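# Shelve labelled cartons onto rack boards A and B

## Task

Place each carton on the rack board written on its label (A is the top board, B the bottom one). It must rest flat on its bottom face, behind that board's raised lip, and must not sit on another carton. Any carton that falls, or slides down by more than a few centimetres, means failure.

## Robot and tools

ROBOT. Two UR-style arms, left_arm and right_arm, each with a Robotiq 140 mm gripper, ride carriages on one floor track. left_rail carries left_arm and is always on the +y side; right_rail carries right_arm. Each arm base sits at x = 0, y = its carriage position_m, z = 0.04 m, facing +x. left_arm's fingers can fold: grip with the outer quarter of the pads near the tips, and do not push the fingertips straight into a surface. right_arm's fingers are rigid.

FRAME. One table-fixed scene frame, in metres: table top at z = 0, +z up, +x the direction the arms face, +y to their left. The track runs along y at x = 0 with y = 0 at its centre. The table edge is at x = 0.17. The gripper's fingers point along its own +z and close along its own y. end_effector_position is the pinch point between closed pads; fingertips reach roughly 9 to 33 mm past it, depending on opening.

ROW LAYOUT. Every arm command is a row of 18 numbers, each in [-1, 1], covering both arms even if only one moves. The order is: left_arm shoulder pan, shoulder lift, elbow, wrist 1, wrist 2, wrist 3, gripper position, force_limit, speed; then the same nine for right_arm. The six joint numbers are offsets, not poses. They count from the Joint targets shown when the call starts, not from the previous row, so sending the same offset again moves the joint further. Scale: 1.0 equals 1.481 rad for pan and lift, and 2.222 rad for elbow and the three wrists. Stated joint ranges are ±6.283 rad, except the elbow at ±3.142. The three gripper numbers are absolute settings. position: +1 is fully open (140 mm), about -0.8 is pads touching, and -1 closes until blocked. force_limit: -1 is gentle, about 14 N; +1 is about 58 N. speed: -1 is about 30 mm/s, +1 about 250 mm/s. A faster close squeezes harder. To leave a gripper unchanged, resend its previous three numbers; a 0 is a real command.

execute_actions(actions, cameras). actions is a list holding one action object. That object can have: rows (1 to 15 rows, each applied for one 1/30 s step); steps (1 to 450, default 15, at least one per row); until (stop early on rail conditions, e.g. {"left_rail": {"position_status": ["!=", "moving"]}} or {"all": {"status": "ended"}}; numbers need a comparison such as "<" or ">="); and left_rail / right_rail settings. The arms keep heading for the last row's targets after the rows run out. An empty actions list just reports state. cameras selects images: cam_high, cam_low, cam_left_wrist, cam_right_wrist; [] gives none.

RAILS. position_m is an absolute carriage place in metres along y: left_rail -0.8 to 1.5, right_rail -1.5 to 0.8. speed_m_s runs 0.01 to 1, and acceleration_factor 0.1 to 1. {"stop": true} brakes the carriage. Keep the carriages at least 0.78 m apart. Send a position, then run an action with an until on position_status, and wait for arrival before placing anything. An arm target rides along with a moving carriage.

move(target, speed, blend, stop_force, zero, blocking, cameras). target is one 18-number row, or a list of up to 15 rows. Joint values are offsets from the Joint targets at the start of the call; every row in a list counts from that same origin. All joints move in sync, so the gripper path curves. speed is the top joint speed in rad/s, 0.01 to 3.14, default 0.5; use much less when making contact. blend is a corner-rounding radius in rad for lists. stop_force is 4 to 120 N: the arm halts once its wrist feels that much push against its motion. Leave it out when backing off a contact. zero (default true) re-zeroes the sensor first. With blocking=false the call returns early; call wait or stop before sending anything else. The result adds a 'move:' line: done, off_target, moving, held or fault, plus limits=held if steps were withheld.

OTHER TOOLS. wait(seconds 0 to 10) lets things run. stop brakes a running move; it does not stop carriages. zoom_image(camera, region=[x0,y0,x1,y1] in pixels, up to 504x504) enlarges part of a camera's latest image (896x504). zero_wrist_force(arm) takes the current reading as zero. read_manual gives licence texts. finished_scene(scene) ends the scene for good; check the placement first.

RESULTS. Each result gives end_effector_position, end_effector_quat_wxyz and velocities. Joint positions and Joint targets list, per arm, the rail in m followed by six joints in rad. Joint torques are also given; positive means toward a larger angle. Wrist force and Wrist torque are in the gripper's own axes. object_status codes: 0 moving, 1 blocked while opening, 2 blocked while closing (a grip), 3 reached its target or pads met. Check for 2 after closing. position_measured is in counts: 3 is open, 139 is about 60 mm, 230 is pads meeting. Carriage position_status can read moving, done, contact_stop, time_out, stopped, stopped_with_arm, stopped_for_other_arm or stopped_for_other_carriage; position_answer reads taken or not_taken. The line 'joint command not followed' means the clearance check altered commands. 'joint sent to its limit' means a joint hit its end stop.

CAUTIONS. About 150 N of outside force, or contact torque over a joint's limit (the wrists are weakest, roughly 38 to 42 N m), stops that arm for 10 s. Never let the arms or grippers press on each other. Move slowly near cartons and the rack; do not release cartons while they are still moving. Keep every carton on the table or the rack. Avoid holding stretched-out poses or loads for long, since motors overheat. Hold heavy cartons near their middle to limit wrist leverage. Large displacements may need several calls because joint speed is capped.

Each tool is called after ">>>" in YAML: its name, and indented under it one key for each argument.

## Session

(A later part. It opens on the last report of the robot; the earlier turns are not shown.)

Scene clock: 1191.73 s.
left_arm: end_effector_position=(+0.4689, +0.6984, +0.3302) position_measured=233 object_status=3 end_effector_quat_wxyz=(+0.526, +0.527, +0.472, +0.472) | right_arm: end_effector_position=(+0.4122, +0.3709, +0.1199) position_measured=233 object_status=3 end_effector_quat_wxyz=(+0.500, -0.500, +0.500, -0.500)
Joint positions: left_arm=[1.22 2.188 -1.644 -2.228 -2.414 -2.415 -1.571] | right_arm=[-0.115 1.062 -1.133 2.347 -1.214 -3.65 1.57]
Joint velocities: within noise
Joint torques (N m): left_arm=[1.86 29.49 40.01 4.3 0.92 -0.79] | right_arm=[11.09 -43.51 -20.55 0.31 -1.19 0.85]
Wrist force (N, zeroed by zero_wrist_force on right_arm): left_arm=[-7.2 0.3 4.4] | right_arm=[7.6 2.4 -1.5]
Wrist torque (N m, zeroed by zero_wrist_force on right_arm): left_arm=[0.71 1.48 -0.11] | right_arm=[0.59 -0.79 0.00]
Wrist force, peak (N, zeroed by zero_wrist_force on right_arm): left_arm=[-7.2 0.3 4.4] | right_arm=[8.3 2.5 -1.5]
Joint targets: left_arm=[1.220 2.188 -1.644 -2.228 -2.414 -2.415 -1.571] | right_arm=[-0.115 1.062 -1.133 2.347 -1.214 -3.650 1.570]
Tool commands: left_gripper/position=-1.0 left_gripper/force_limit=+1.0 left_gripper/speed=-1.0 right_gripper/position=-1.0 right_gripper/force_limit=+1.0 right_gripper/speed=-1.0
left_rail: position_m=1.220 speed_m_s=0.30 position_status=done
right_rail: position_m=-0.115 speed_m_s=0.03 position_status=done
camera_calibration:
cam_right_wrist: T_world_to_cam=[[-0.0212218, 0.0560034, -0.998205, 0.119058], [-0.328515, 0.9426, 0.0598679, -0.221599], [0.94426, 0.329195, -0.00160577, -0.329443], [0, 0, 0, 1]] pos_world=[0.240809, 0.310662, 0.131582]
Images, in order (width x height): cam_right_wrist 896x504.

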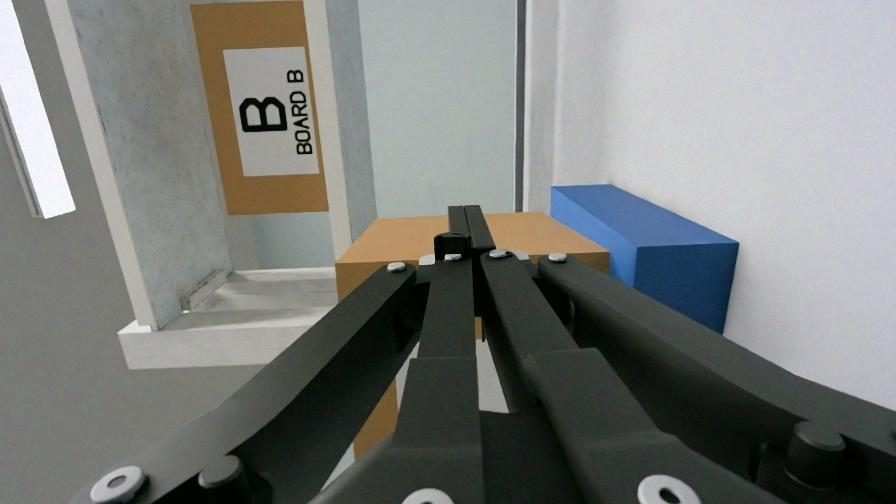

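>>> execute_actions:
  actions:
    - {"steps":300,"right_rail":{"position_m":-0.088,"speed_m_s":0.03},"until":{"right_rail":{"position_m":[">",-0.0884]}}}
  cameras: ["cam_right_wrist"]

>>> zoom_image:
  camera: "cam_right_wrist"
  region: [320, 180, 640, 320]

Scene clock: 1197.90 s.
left_arm: end_effector_position=(+0.4689, +0.6984, +0.3302) position_measured=233 object_status=3 end_effector_quat_wxyz=(+0.526, +0.527, +0.472, +0.472) | right_arm: end_effector_position=(+0.4122, +0.3979, +0.1199) position_measured=233 object_status=3 end_effector_quat_wxyz=(+0.500, -0.500, +0.500, -0.500)
Joint positions: left_arm=[1.22 2.188 -1.644 -2.228 -2.414 -2.415 -1.571] | right_arm=[-0.088 1.062 -1.133 2.347 -1.214 -3.65 1.57]
Joint velocities: within noise
Joint torques (N m): left_arm=[1.88 28.22 38.76 4.06 0.83 -0.74] | right_arm=[7.09 -44.95 -19.25 -1.76 -2.13 0.43]
Wrist force (N, zeroed by zero_wrist_force on right_arm): left_arm=[-7.0 0.3 4.1] | right_arm=[7.5 2.5 -1.7]
Wrist torque (N m, zeroed by zero_wrist_force on right_arm): left_arm=[0.71 1.43 -0.10] | right_arm=[0.64 -0.81 0.00]
Wrist force, peak (N, zeroed by zero_wrist_force on right_arm): left_arm=[-7.4 0.2 4.2] | right_arm=[8.5 2.6 -1.4]
Joint targets: left_arm=[1.220 2.188 -1.644 -2.228 -2.414 -2.415 -1.571] | right_arm=[-0.088 1.062 -1.133 2.347 -1.214 -3.650 1.570]
Tool commands: left_gripper/position=-1.0 left_gripper/force_limit=+1.0 left_gripper/speed=-1.0 right_gripper/position=-1.0 right_gripper/force_limit=+1.0 right_gripper/speed=-1.0
left_rail: position_m=1.220 speed_m_s=0.30 position_status=done
right_rail: position_m=-0.088 speed_m_s=0.03 position_status=done
camera_calibration:
cam_right_wrist: T_world_to_cam=[[-0.0212218, 0.0560034, -0.998205, 0.117546], [-0.328515, 0.9426, 0.0598679, -0.247049], [0.94426, 0.329195, -0.00160577, -0.338332], [0, 0, 0, 1]] pos_world=[0.240809, 0.337662, 0.131582]
Images, in order (width x height): cam_right_wrist 896x504.

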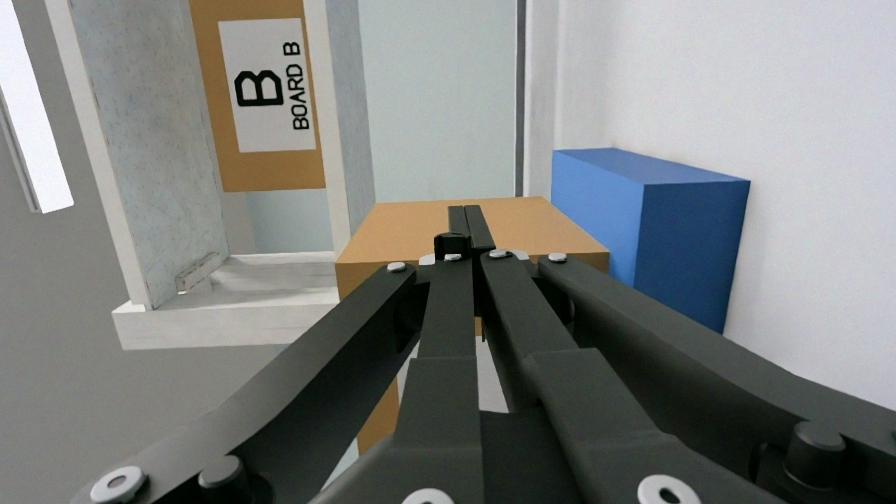

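Scaled by 1.575.

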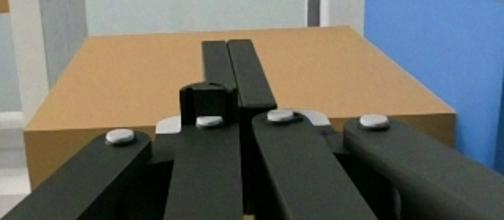

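>>> execute_actions:
  actions:
    - {"steps":300,"right_rail":{"position_m":-0.081,"speed_m_s":0.03},"until":{"right_rail":{"position_m":[">",-0.0814]}}}
  cameras: []

>>> execute_actions:
  actions:
    - {"steps":300,"left_rail":{"position_m":1.28},"right_rail":{"position_m":-0.165,"speed_m_s":0.08},"until":{"right_rail":{"position_m":["<",-0.1646]}}}
  cameras: []

>>> move:
  target: [-0.003,-0.2722,-0.0137,0.1956,-0.0509,0,-1,1,-1,-0.0700,0.0264,-0.0398,0.0222,-0.0468,0,-1,1,-1]
  speed: 0.2

>>> execute_actions:
  actions:
    - {"steps":300,"left_rail":{"position_m":1.23,"speed_m_s":0.04},"right_rail":{"position_m":-0.11,"speed_m_s":0.04},"until":{"right_rail":{"position_m":[">",-0.1104]},"left_rail":{"position_m":["<",1.2304]}}}

Scene clock: 1209.97 s.
left_arm: end_effector_position=(+0.4689, +0.6984, +0.3302) position_measured=233 object_status=3 end_effector_quat_wxyz=(+0.526, +0.527, +0.472, +0.472) | right_arm: end_effector_position=(+0.4122, +0.4049, +0.1199) position_measured=233 object_status=3 end_effector_quat_wxyz=(+0.500, -0.500, +0.500, -0.500)
Joint positions: left_arm=[1.22 2.188 -1.644 -2.228 -2.414 -2.415 -1.571] | right_arm=[-0.081 1.062 -1.133 2.347 -1.214 -3.65 1.57]
Joint velocities: within noise
Joint torques (N m): left_arm=[4.01 29.52 38.34 4.03 0.78 -0.79] | right_arm=[5.37 -45.92 -18.24 -2.87 -2.79 0.54]
Wrist force (N, zeroed by zero_wrist_force on right_arm): left_arm=[-6.7 0.3 4.3] | right_arm=[7.3 2.6 -1.6]
Wrist torque (N m, zeroed by zero_wrist_force on right_arm): left_arm=[0.71 1.36 -0.11] | right_arm=[0.60 -0.85 0.00]
Wrist force, peak (N, zeroed by zero_wrist_force on right_arm): left_arm=[-7.3 0.1 4.4] | right_arm=[8.3 2.8 -1.9]
Joint targets: left_arm=[1.220 2.188 -1.644 -2.228 -2.414 -2.415 -1.571] | right_arm=[-0.081 1.062 -1.133 2.347 -1.214 -3.650 1.570]
Tool commands: left_gripper/position=-1.0 left_gripper/force_limit=+1.0 left_gripper/speed=-1.0 right_gripper/position=-1.0 right_gripper/force_limit=+1.0 right_gripper/speed=-1.0
left_rail: position_m=1.220 speed_m_s=0.30 position_status=done
right_rail: position_m=-0.081 speed_m_s=0.03 position_status=done
No camera images: "cameras" was empty.

Scene clock: 1212.00 s.
left_arm: end_effector_position=(+0.4689, +0.7584, +0.3302) position_measured=233 object_status=3 end_effector_quat_wxyz=(+0.526, +0.527, +0.472, +0.472) | right_arm: end_effector_position=(+0.4122, +0.3210, +0.1199) position_measured=233 object_status=3 end_effector_quat_wxyz=(+0.500, -0.500, +0.500, -0.500)
Joint positions: left_arm=[1.28 2.188 -1.644 -2.228 -2.414 -2.415 -1.571] | right_arm=[-0.165 1.062 -1.133 2.347 -1.214 -3.65 1.57]
Joint velocities: within noise
Joint torques (N m): left_arm=[3.78 28.77 37.63 4 0.82 -0.85] | right_arm=[5.45 -45.49 -17.74 1.15 0.95 0.33]
Wrist force (N, zeroed by zero_wrist_force on right_arm): left_arm=[-7.0 0.4 4.2] | right_arm=[4.1 2.8 -0.1]
Wrist torque (N m, zeroed by zero_wrist_force on right_arm): left_arm=[0.74 1.42 -0.10] | right_arm=[0.63 -0.91 -0.01]
Wrist force, peak (N, zeroed by zero_wrist_force on right_arm): left_arm=[-7.6 0.3 4.2] | right_arm=[7.2 2.9 -1.6]
Joint targets: left_arm=[1.280 2.188 -1.644 -2.228 -2.414 -2.415 -1.571] | right_arm=[-0.165 1.062 -1.133 2.347 -1.214 -3.650 1.570]
Tool commands: left_gripper/position=-1.0 left_gripper/force_limit=+1.0 left_gripper/speed=-1.0 right_gripper/position=-1.0 right_gripper/force_limit=+1.0 right_gripper/speed=-1.0
left_rail: position_m=1.280 speed_m_s=0.30 position_status=done
right_rail: position_m=-0.165 speed_m_s=0.08 position_status=done
No camera images: "cameras" was empty.

Scene clock: 1214.67 s.
left_arm: end_effector_position=(+0.4899, +0.7648, +0.1203) position_measured=233 object_status=3 end_effector_quat_wxyz=(+0.500, +0.501, +0.500, +0.500) | right_arm: end_effector_position=(+0.4895, +0.3500, +0.1198) position_measured=233 object_status=3 end_effector_quat_wxyz=(+0.500, -0.500, +0.500, -0.500)
Joint positions: left_arm=[1.28 2.184 -2.047 -2.258 -1.979 -2.528 -1.571] | right_arm=[-0.165 0.958 -1.093 2.259 -1.164 -3.754 1.57]
Joint velocities: within noise
Joint torques (N m): left_arm=[-9.4 44.6 12.7 4.24 -2.03 -0.93] | right_arm=[-12.66 -45.24 -25.46 0.95 -2.3 0.23]
Wrist force (N, zeroed by zero_wrist_force on right_arm): left_arm=[-7.2 0.1 4.4] | right_arm=[4.3 2.8 -0.1]
Wrist torque (N m, zeroed by zero_wrist_force on right_arm): left_arm=[0.67 1.44 -0.10] | right_arm=[0.62 -0.96 0.00]
Wrist force, peak (N, zeroed by zero_wrist_force on right_arm): left_arm=[-7.1 0.4 4.6] | right_arm=[4.4 2.9 0.0]
Joint targets: left_arm=[1.280 2.184 -2.047 -2.258 -1.979 -2.528 -1.571] | right_arm=[-0.165 0.958 -1.093 2.259 -1.164 -3.754 1.570]
left_rail: position_m=1.280 speed_m_s=0.30 position_status=done
right_rail: position_m=-0.165 speed_m_s=0.08 position_status=done
move: done
camera_calibration:
cam_left_wrist: T_world_to_cam=[[0.0517685, 0.034505, 0.998063, -0.163365], [-0.305977, -0.95079, 0.0487414, 0.874825], [0.95063, -0.307908, -0.0386632, -0.0387452], [0, 0, 0, 1]] pos_world=[0.312966, 0.825482, 0.11891]
cam_right_wrist: T_world_to_cam=[[-0.0212395, 0.0559966, -0.998205, 0.121777], [-0.328813, 0.942496, 0.0598678, -0.176374], [0.944156, 0.329494, -0.00160577, -0.395608], [0, 0, 0, 1]] pos_world=[0.318109, 0.289763, 0.131482]

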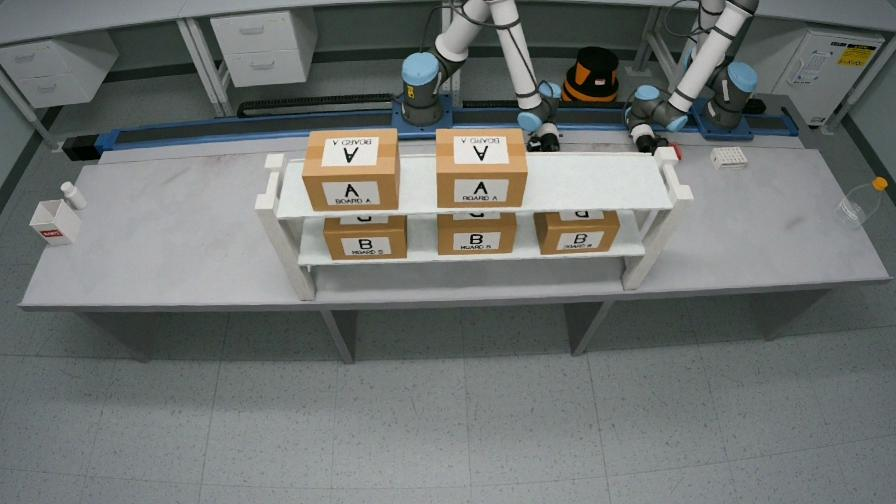

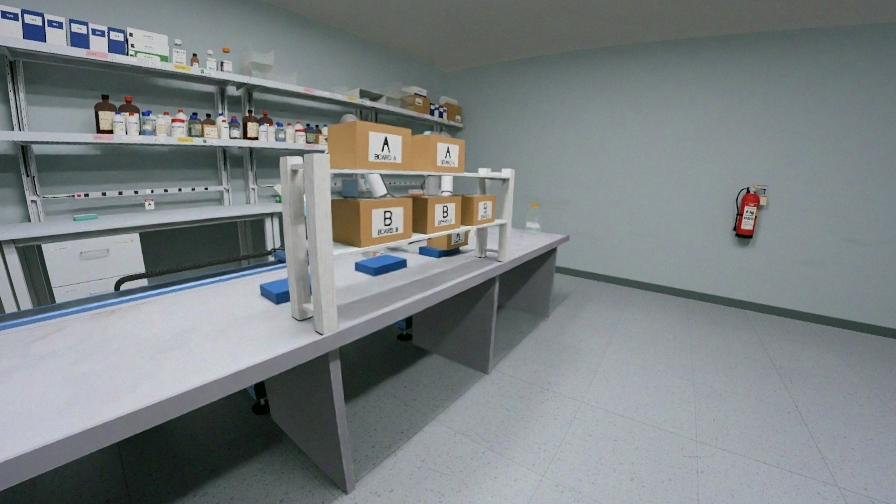

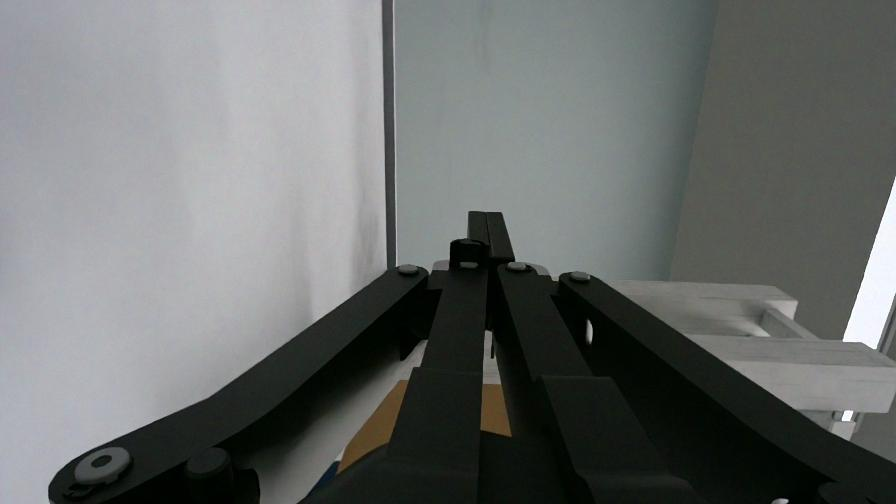

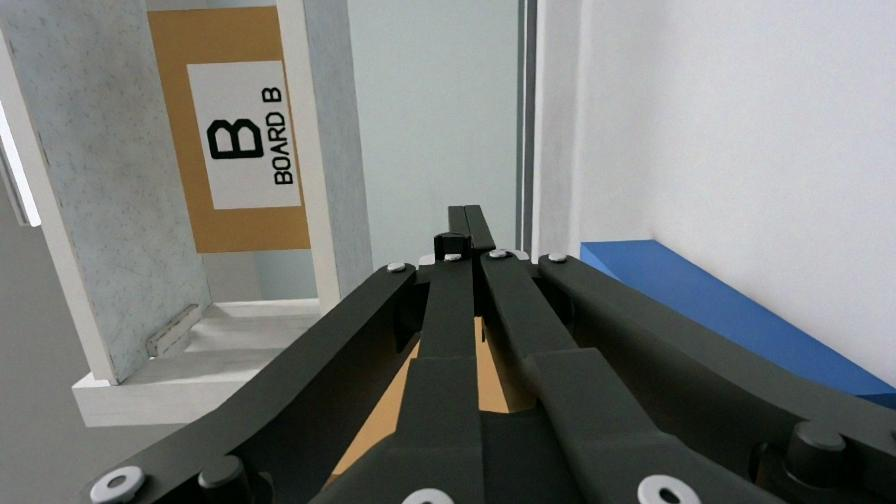

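Scene clock: 1216.63 s.
left_arm: end_effector_position=(+0.4899, +0.7148, +0.1202) position_measured=233 object_status=3 end_effector_quat_wxyz=(+0.500, +0.501, +0.500, +0.500) | right_arm: end_effector_position=(+0.4895, +0.4050, +0.1198) position_measured=233 object_status=3 end_effector_quat_wxyz=(+0.500, -0.500, +0.500, -0.500)
Joint positions: left_arm=[1.23 2.184 -2.047 -2.258 -1.979 -2.528 -1.571] | right_arm=[-0.11 0.958 -1.093 2.259 -1.164 -3.754 1.57]
Joint velocities: within noise
Joint torques (N m): left_arm=[-6.91 45.7 19.64 3.23 -1.21 -0.8] | right_arm=[-7.97 -49.19 -20.99 -0.39 -1.99 0.31]
Wrist force (N, zeroed by zero_wrist_force on right_arm): left_arm=[-6.7 0.1 4.4] | right_arm=[7.6 2.8 -1.8]
Wrist torque (N m, zeroed by zero_wrist_force on right_arm): left_arm=[0.68 1.34 -0.10] | right_arm=[0.58 -1.08 -0.02]
Wrist force, peak (N, zeroed by zero_wrist_force on right_arm): left_arm=[-7.1 0.4 4.6] | right_arm=[7.7 3.2 -1.5]
Joint targets: left_arm=[1.230 2.184 -2.047 -2.258 -1.979 -2.528 -1.571] | right_arm=[-0.110 0.958 -1.093 2.259 -1.164 -3.754 1.570]
Tool commands: left_gripper/position=-1.0 left_gripper/force_limit=+1.0 left_gripper/speed=-1.0 right_gripper/position=-1.0 right_gripper/force_limit=+1.0 right_gripper/speed=-1.0
left_rail: position_m=1.230 speed_m_s=0.04 position_status=done
right_rail: position_m=-0.110 speed_m_s=0.04 position_status=done
camera_calibration:
cam_left_wrist: T_world_to_cam=[[0.0517685, 0.034505, 0.998063, -0.161535], [-0.305977, -0.95079, 0.0487414, 0.827259], [0.95063, -0.307908, -0.0386632, -0.0540494], [0, 0, 0, 1]] pos_world=[0.312866, 0.775482, 0.11881]
cam_right_wrist: T_world_to_cam=[[-0.0212395, 0.0559966, -0.998205, 0.118697], [-0.328813, 0.942496, 0.0598678, -0.228211], [0.944156, 0.329494, -0.00160577, -0.413731], [0, 0, 0, 1]] pos_world=[0.318109, 0.344763, 0.131482]

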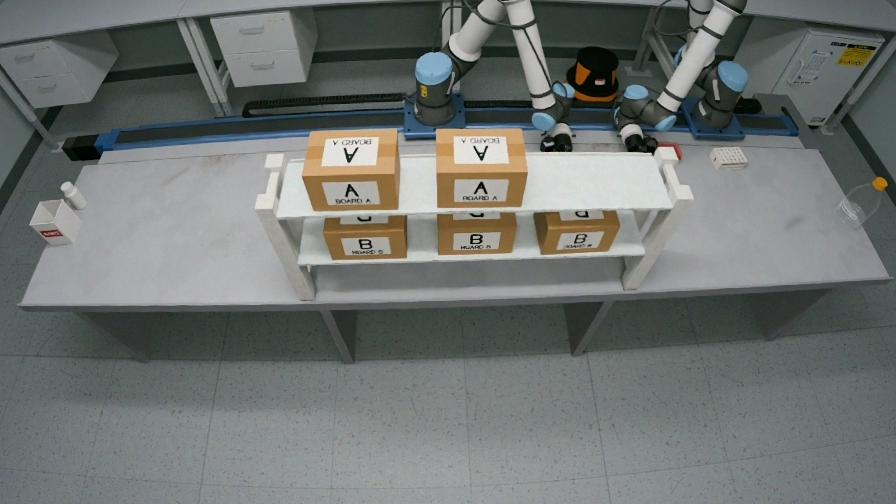

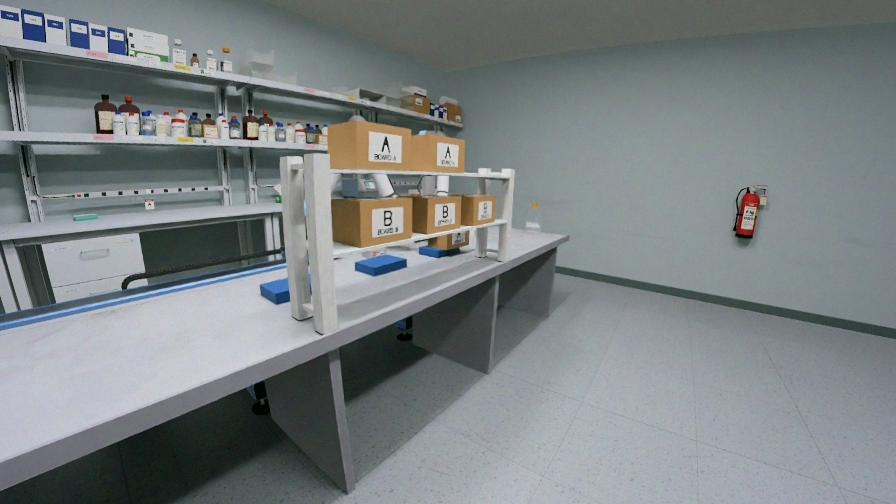

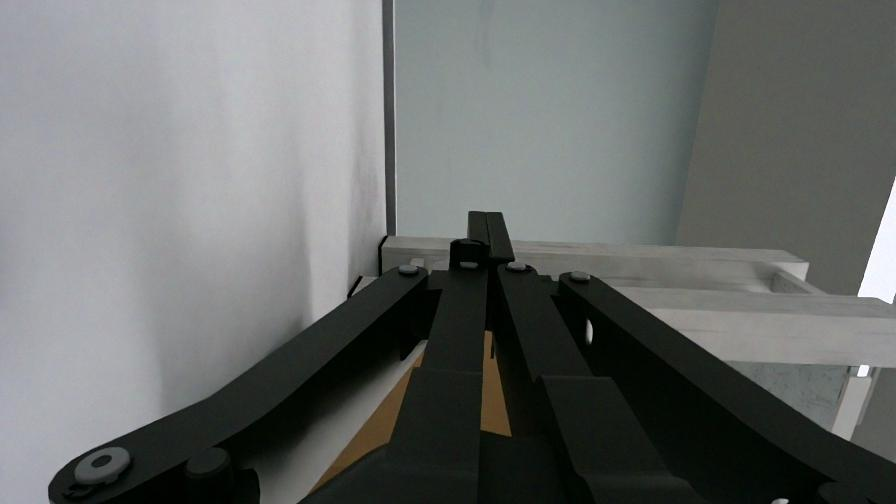

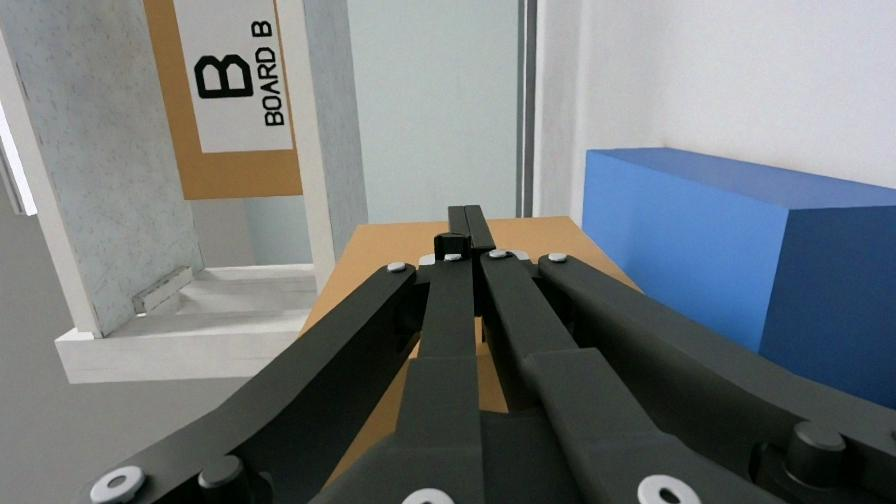

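>>> move:
  target: [-0.0397,-0.0312,0.0464,-0.0258,-0.0265,0,-1,1,-1,0.0397,0.0312,-0.0464,0.0258,0.0265,0,-1,1,-1]
  speed: 0.03
  stop_force: 40

>>> zoom_image:
  camera: "cam_right_wrist"
  region: [280, 180, 680, 340]

Scene clock: 1225.23 s.
left_arm: end_effector_position=(+0.4895, +0.6828, +0.1202) position_measured=233 object_status=3 end_effector_quat_wxyz=(+0.499, +0.501, +0.500, +0.500) | right_arm: end_effector_position=(+0.4891, +0.4372, +0.1196) position_measured=233 object_status=3 end_effector_quat_wxyz=(+0.499, -0.500, +0.500, -0.500)
Joint positions: left_arm=[1.23 2.149 -2.075 -2.197 -2.013 -2.563 -1.571] | right_arm=[-0.11 0.994 -1.066 2.197 -1.13 -3.719 1.57]
Joint velocities: within noise
Joint torques (N m): left_arm=[-8.51 72.17 29.39 5.87 15.6 -0.89] | right_arm=[14.25 -78.78 -29.64 -4.06 -18.26 -0.04]
Wrist force (N, zeroed by zero_wrist_force on right_arm): left_arm=[34.1 12.9 4.4] | right_arm=[46.4 -11.5 6.4]
Wrist torque (N m, zeroed by zero_wrist_force on right_arm): left_arm=[1.04 0.20 -0.28] | right_arm=[0.53 -0.71 0.11]
Wrist force, peak (N, zeroed by zero_wrist_force on right_arm): left_arm=[46.7 17.0 4.0] | right_arm=[57.6 -13.9 5.6]
Joint targets: left_arm=[1.230 2.149 -2.075 -2.197 -2.013 -2.563 -1.571] | right_arm=[-0.110 0.994 -1.066 2.197 -1.130 -3.719 1.570]
left_rail: position_m=1.230 speed_m_s=0.04 position_status=done
right_rail: position_m=-0.110 speed_m_s=0.04 position_status=done
move: contact (left_arm, right_arm); left_arm: the elbow is farthest, 0.042 rad from its target; right_arm: the elbow is farthest, 0.041 rad from its target
camera_calibration:
cam_left_wrist: T_world_to_cam=[[0.0520093, 0.034027, 0.998067, -0.160128], [-0.305496, -0.950966, 0.0483406, 0.796639], [0.950772, -0.307419, -0.0390639, -0.0639161], [0, 0, 0, 1]] pos_world=[0.312468, 0.743376, 0.118811]
cam_right_wrist: T_world_to_cam=[[-0.0214911, 0.0555953, -0.998222, 0.117019], [-0.32829, 0.942697, 0.0595707, -0.258887], [0.944332, 0.328987, -0.00200824, -0.423775], [0, 0, 0, 1]] pos_world=[0.317709, 0.376963, 0.131382]

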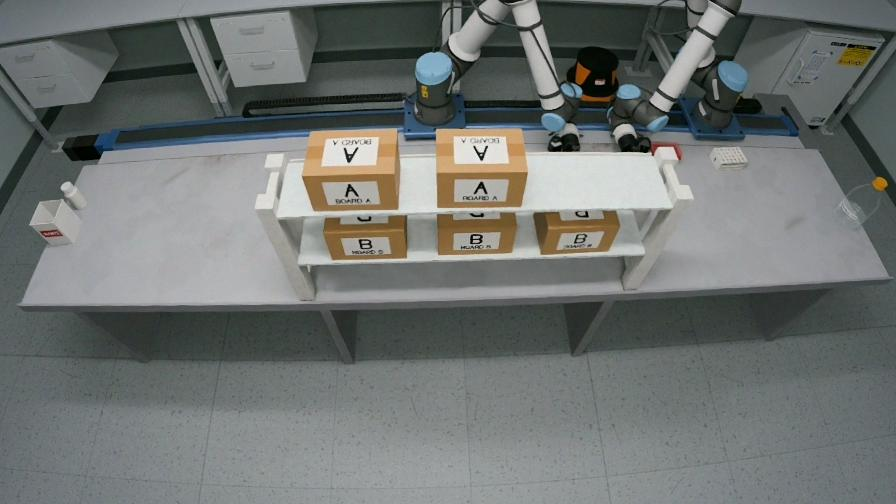

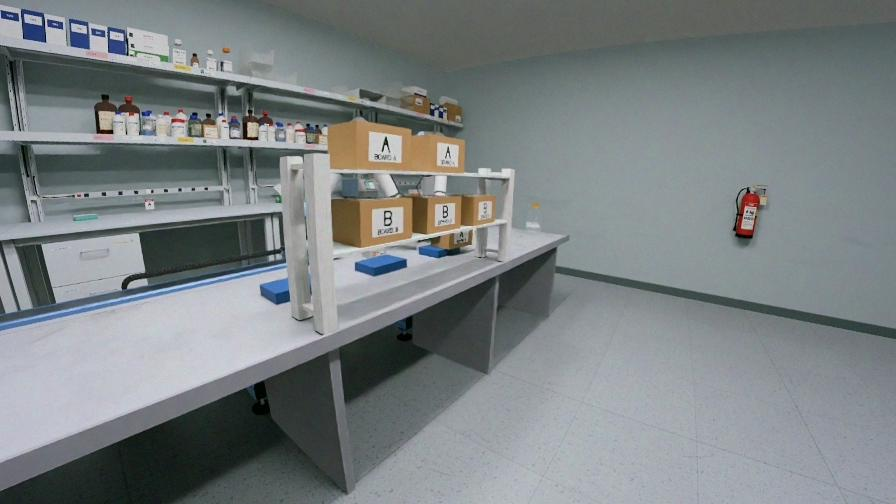

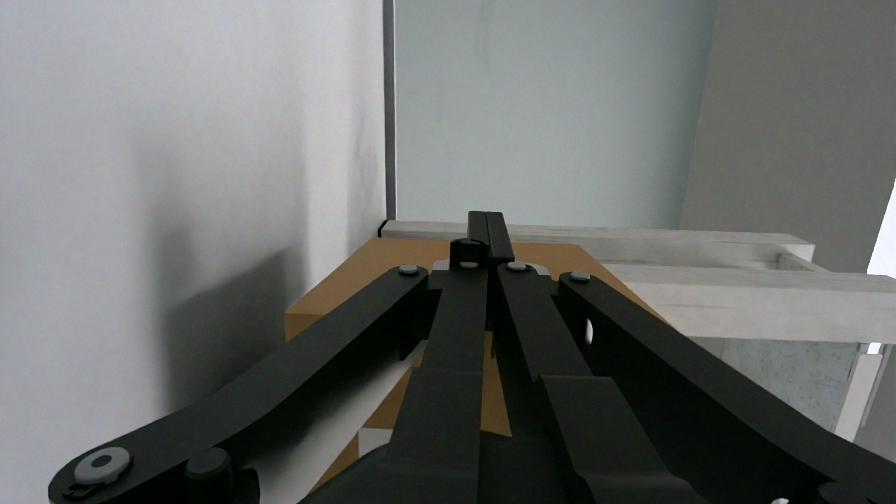

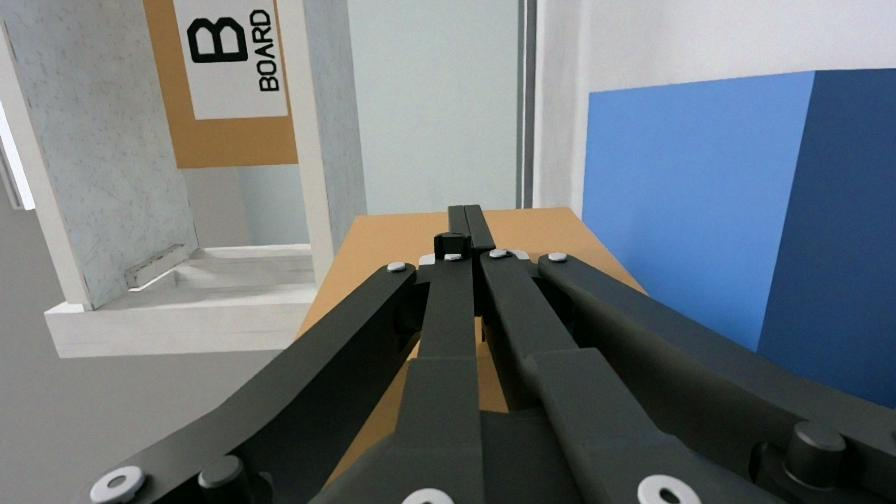

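Scaled by 1.260.

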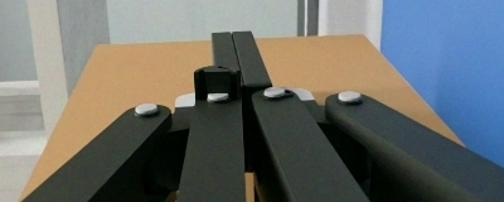

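>>> move:
  target: [0.0357,0.0390,-0.0581,0.0325,0.0730,0,-1,1,-1,-0.0357,-0.0390,0.0581,-0.0325,-0.0730,0,-1,1,-1]
  speed: 0.08
  cameras: []

>>> move:
  target: [-0.0378,-0.0266,0.0402,-0.0224,-0.0252,0,-1,1,-1,0.0378,0.0266,-0.0402,0.0224,0.0252,0,-1,1,-1]
  speed: 0.035
  stop_force: 58
  cameras: ["cam_left_wrist","cam_right_wrist"]

Scene clock: 1239.17 s.
left_arm: end_effector_position=(+0.4756, +0.7098, +0.1204) position_measured=233 object_status=3 end_effector_quat_wxyz=(+0.526, +0.527, +0.472, +0.472) | right_arm: end_effector_position=(+0.4753, +0.4101, +0.1200) position_measured=233 object_status=3 end_effector_quat_wxyz=(+0.526, -0.527, +0.472, -0.472)
Joint positions: left_arm=[1.23 2.202 -2.017 -2.326 -1.941 -2.401 -1.571] | right_arm=[-0.11 0.941 -1.123 2.326 -1.202 -3.881 1.57]
Joint velocities: within noise
Joint torques (N m): left_arm=[11.28 69.99 10.99 4.71 1.4 -0.86] | right_arm=[-13.49 -78.23 -10.83 -3.63 -2.19 0.1]
Wrist force (N, zeroed by zero_wrist_force on right_arm): left_arm=[-4.5 -4.3 4.8] | right_arm=[2.9 2.3 -0.8]
Wrist torque (N m, zeroed by zero_wrist_force on right_arm): left_arm=[-0.32 0.87 -0.11] | right_arm=[0.54 -0.64 -0.01]
Wrist force, peak (N, zeroed by zero_wrist_force on right_arm): left_arm=[34.2 12.9 4.6] | right_arm=[46.4 -11.5 6.7]
Joint targets: left_arm=[1.230 2.202 -2.017 -2.326 -1.941 -2.401 -1.571] | right_arm=[-0.110 0.941 -1.123 2.326 -1.202 -3.881 1.570]
left_rail: position_m=1.230 speed_m_s=0.04 position_status=done
right_rail: position_m=-0.110 speed_m_s=0.04 position_status=done
move: done
No camera images: "cameras" was empty.

Scene clock: 1241.90 s.
left_arm: end_effector_position=(+0.4756, +0.6829, +0.1204) position_measured=233 object_status=3 end_effector_quat_wxyz=(+0.526, +0.527, +0.472, +0.472) | right_arm: end_effector_position=(+0.4752, +0.4378, +0.1199) position_measured=233 object_status=3 end_effector_quat_wxyz=(+0.526, -0.527, +0.472, -0.472)
Joint positions: left_arm=[1.23 2.169 -2.04 -2.274 -1.97 -2.434 -1.571] | right_arm=[-0.11 0.974 -1.1 2.273 -1.172 -3.847 1.57]
Joint velocities: within noise
Joint torques (N m): left_arm=[-17.62 65.35 31.48 5.62 21.91 -1.12] | right_arm=[21.1 -72.16 -35.16 -4.38 -26.47 -0.03]
Wrist force (N, zeroed by zero_wrist_force on right_arm): left_arm=[47.6 10.2 1.9] | right_arm=[60.8 -15.3 -3.4]
Wrist torque (N m, zeroed by zero_wrist_force on right_arm): left_arm=[-0.57 1.53 -0.41] | right_arm=[1.08 1.29 0.26]
Wrist force, peak (N, zeroed by zero_wrist_force on right_arm): left_arm=[65.5 20.3 -9.0] | right_arm=[72.7 -17.7 -8.9]
Joint targets: left_arm=[1.230 2.169 -2.040 -2.274 -1.970 -2.434 -1.571] | right_arm=[-0.110 0.974 -1.100 2.273 -1.172 -3.847 1.570]
left_rail: position_m=1.230 speed_m_s=0.04 position_status=done
right_rail: position_m=-0.110 speed_m_s=0.04 position_status=done
move: contact (left_arm, right_arm); left_arm: the elbow is farthest, 0.037 rad from its target; right_arm: the elbow is farthest, 0.036 rad from its target
camera_calibration:
cam_left_wrist: T_world_to_cam=[[0.0550917, 0.028987, 0.99806, -0.15764], [-0.406771, -0.912218, 0.0489471, 0.814096], [0.911868, -0.408678, -0.0384646, 0.0369922], [0, 0, 0, 1]] pos_world=[0.306103, 0.762321, 0.11891]
cam_right_wrist: T_world_to_cam=[[-0.0271474, 0.053606, -0.998193, 0.120532], [-0.428503, 0.901541, 0.0600693, -0.198484], [0.903133, 0.429359, -0.00150418, -0.435277], [0, 0, 0, 1]] pos_world=[0.311334, 0.35937, 0.131582]
Images, in order (width x height): cam_left_wrist 896x504, cam_right_wrist 896x504.

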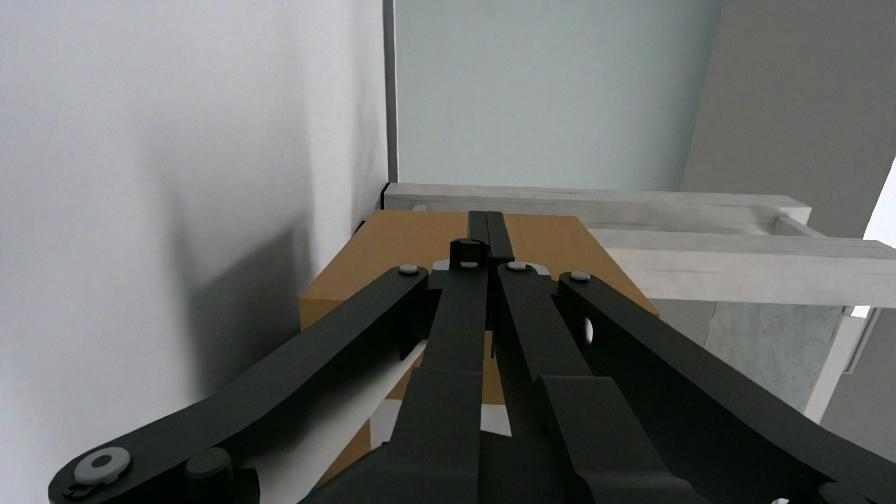

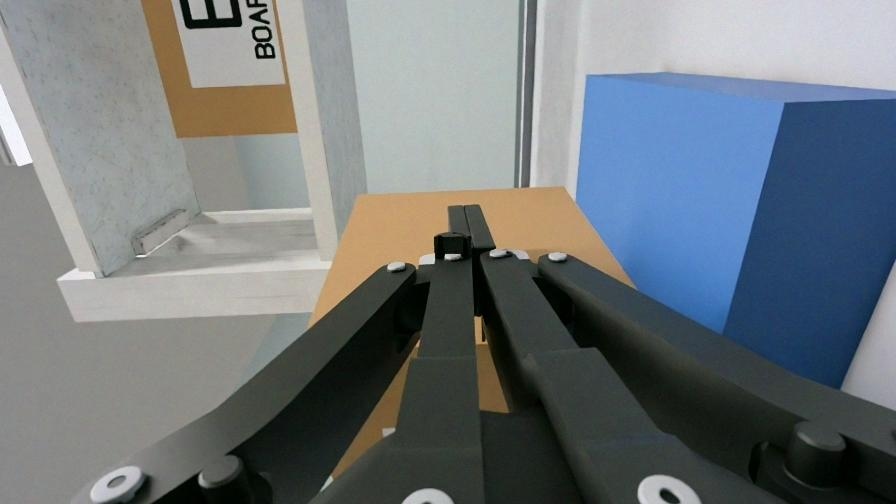

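>>> move:
  target: [0,0.0270,0.0012,-0.0193,0,0,-1,1,-1,0,-0.0270,-0.0012,0.0193,0,0,-1,1,-1]
  speed: 0.04
  cameras: ["cam_left_wrist","cam_right_wrist"]

Scene clock: 1246.53 s.
left_arm: end_effector_position=(+0.4757, +0.6828, +0.1408) position_measured=233 object_status=3 end_effector_quat_wxyz=(+0.526, +0.527, +0.472, +0.472) | right_arm: end_effector_position=(+0.4753, +0.4379, +0.1404) position_measured=233 object_status=3 end_effector_quat_wxyz=(+0.526, -0.527, +0.472, -0.472)
Joint positions: left_arm=[1.23 2.169 -2 -2.271 -2.013 -2.434 -1.571] | right_arm=[-0.11 0.974 -1.14 2.27 -1.13 -3.847 1.57]
Joint velocities: within noise
Joint torques (N m): left_arm=[-19.16 76.91 56.58 4.76 13.09 -1.06] | right_arm=[23.61 -88.4 -57.73 -4.8 -14.57 0.1]
Wrist force (N, zeroed by zero_wrist_force on right_arm): left_arm=[47.5 -9.8 -1.1] | right_arm=[52.6 10.9 -4.2]
Wrist torque (N m, zeroed by zero_wrist_force on right_arm): left_arm=[-0.04 1.64 -0.25] | right_arm=[0.21 1.01 -0.13]
Wrist force, peak (N, zeroed by zero_wrist_force on right_arm): left_arm=[49.3 -10.1 -1.8] | right_arm=[61.3 -15.2 -3.4]
Joint targets: left_arm=[1.230 2.169 -2.000 -2.271 -2.013 -2.434 -1.571] | right_arm=[-0.110 0.974 -1.140 2.270 -1.129 -3.847 1.570]
left_rail: position_m=1.230 speed_m_s=0.04 position_status=done
right_rail: position_m=-0.110 speed_m_s=0.04 position_status=done
move: done
camera_calibration:
cam_left_wrist: T_world_to_cam=[[0.0552301, 0.0288157, 0.998058, -0.178015], [-0.406684, -0.912262, 0.0488435, 0.813063], [0.911898, -0.408591, -0.0386655, 0.0375996], [0, 0, 0, 1]] pos_world=[0.306204, 0.762219, 0.13941]
cam_right_wrist: T_world_to_cam=[[-0.0271959, 0.0534735, -0.998199, 0.141051], [-0.4285, 0.901549, 0.0599705, -0.199841], [0.903132, 0.429359, -0.00160504, -0.435407], [0, 0, 0, 1]] pos_world=[0.311434, 0.35957, 0.152082]
Images, in order (width x height): cam_left_wrist 896x504, cam_right_wrist 896x504.

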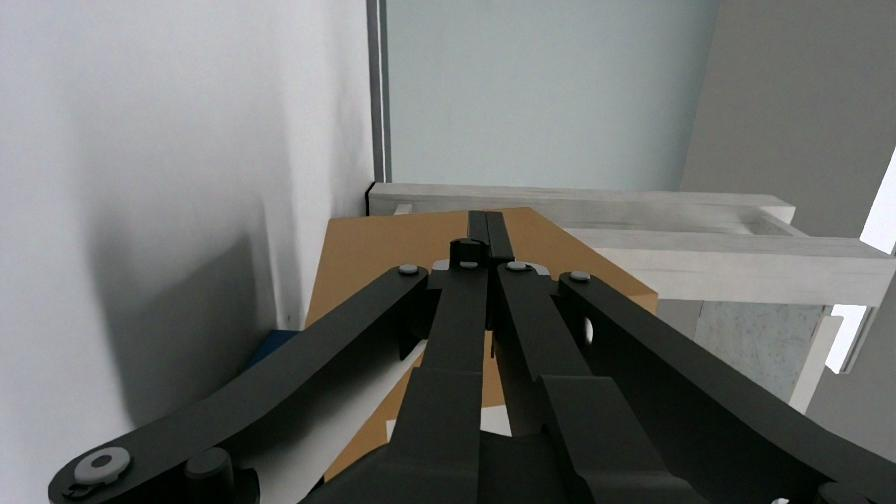

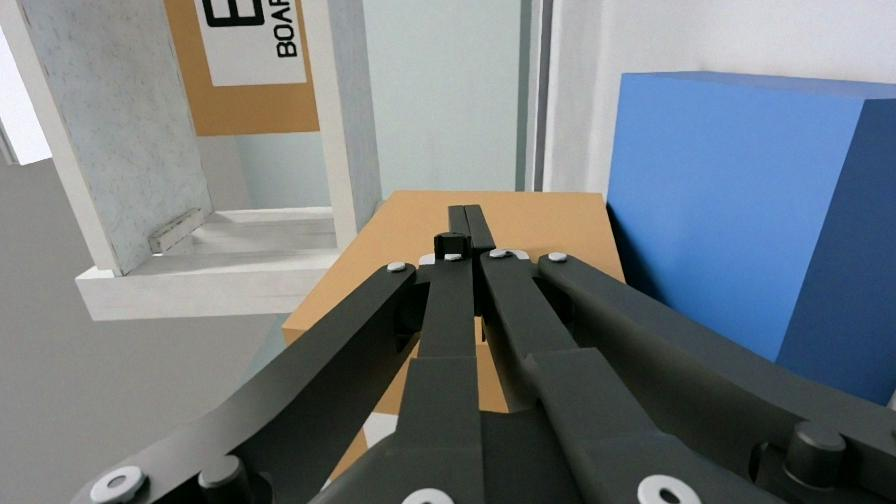

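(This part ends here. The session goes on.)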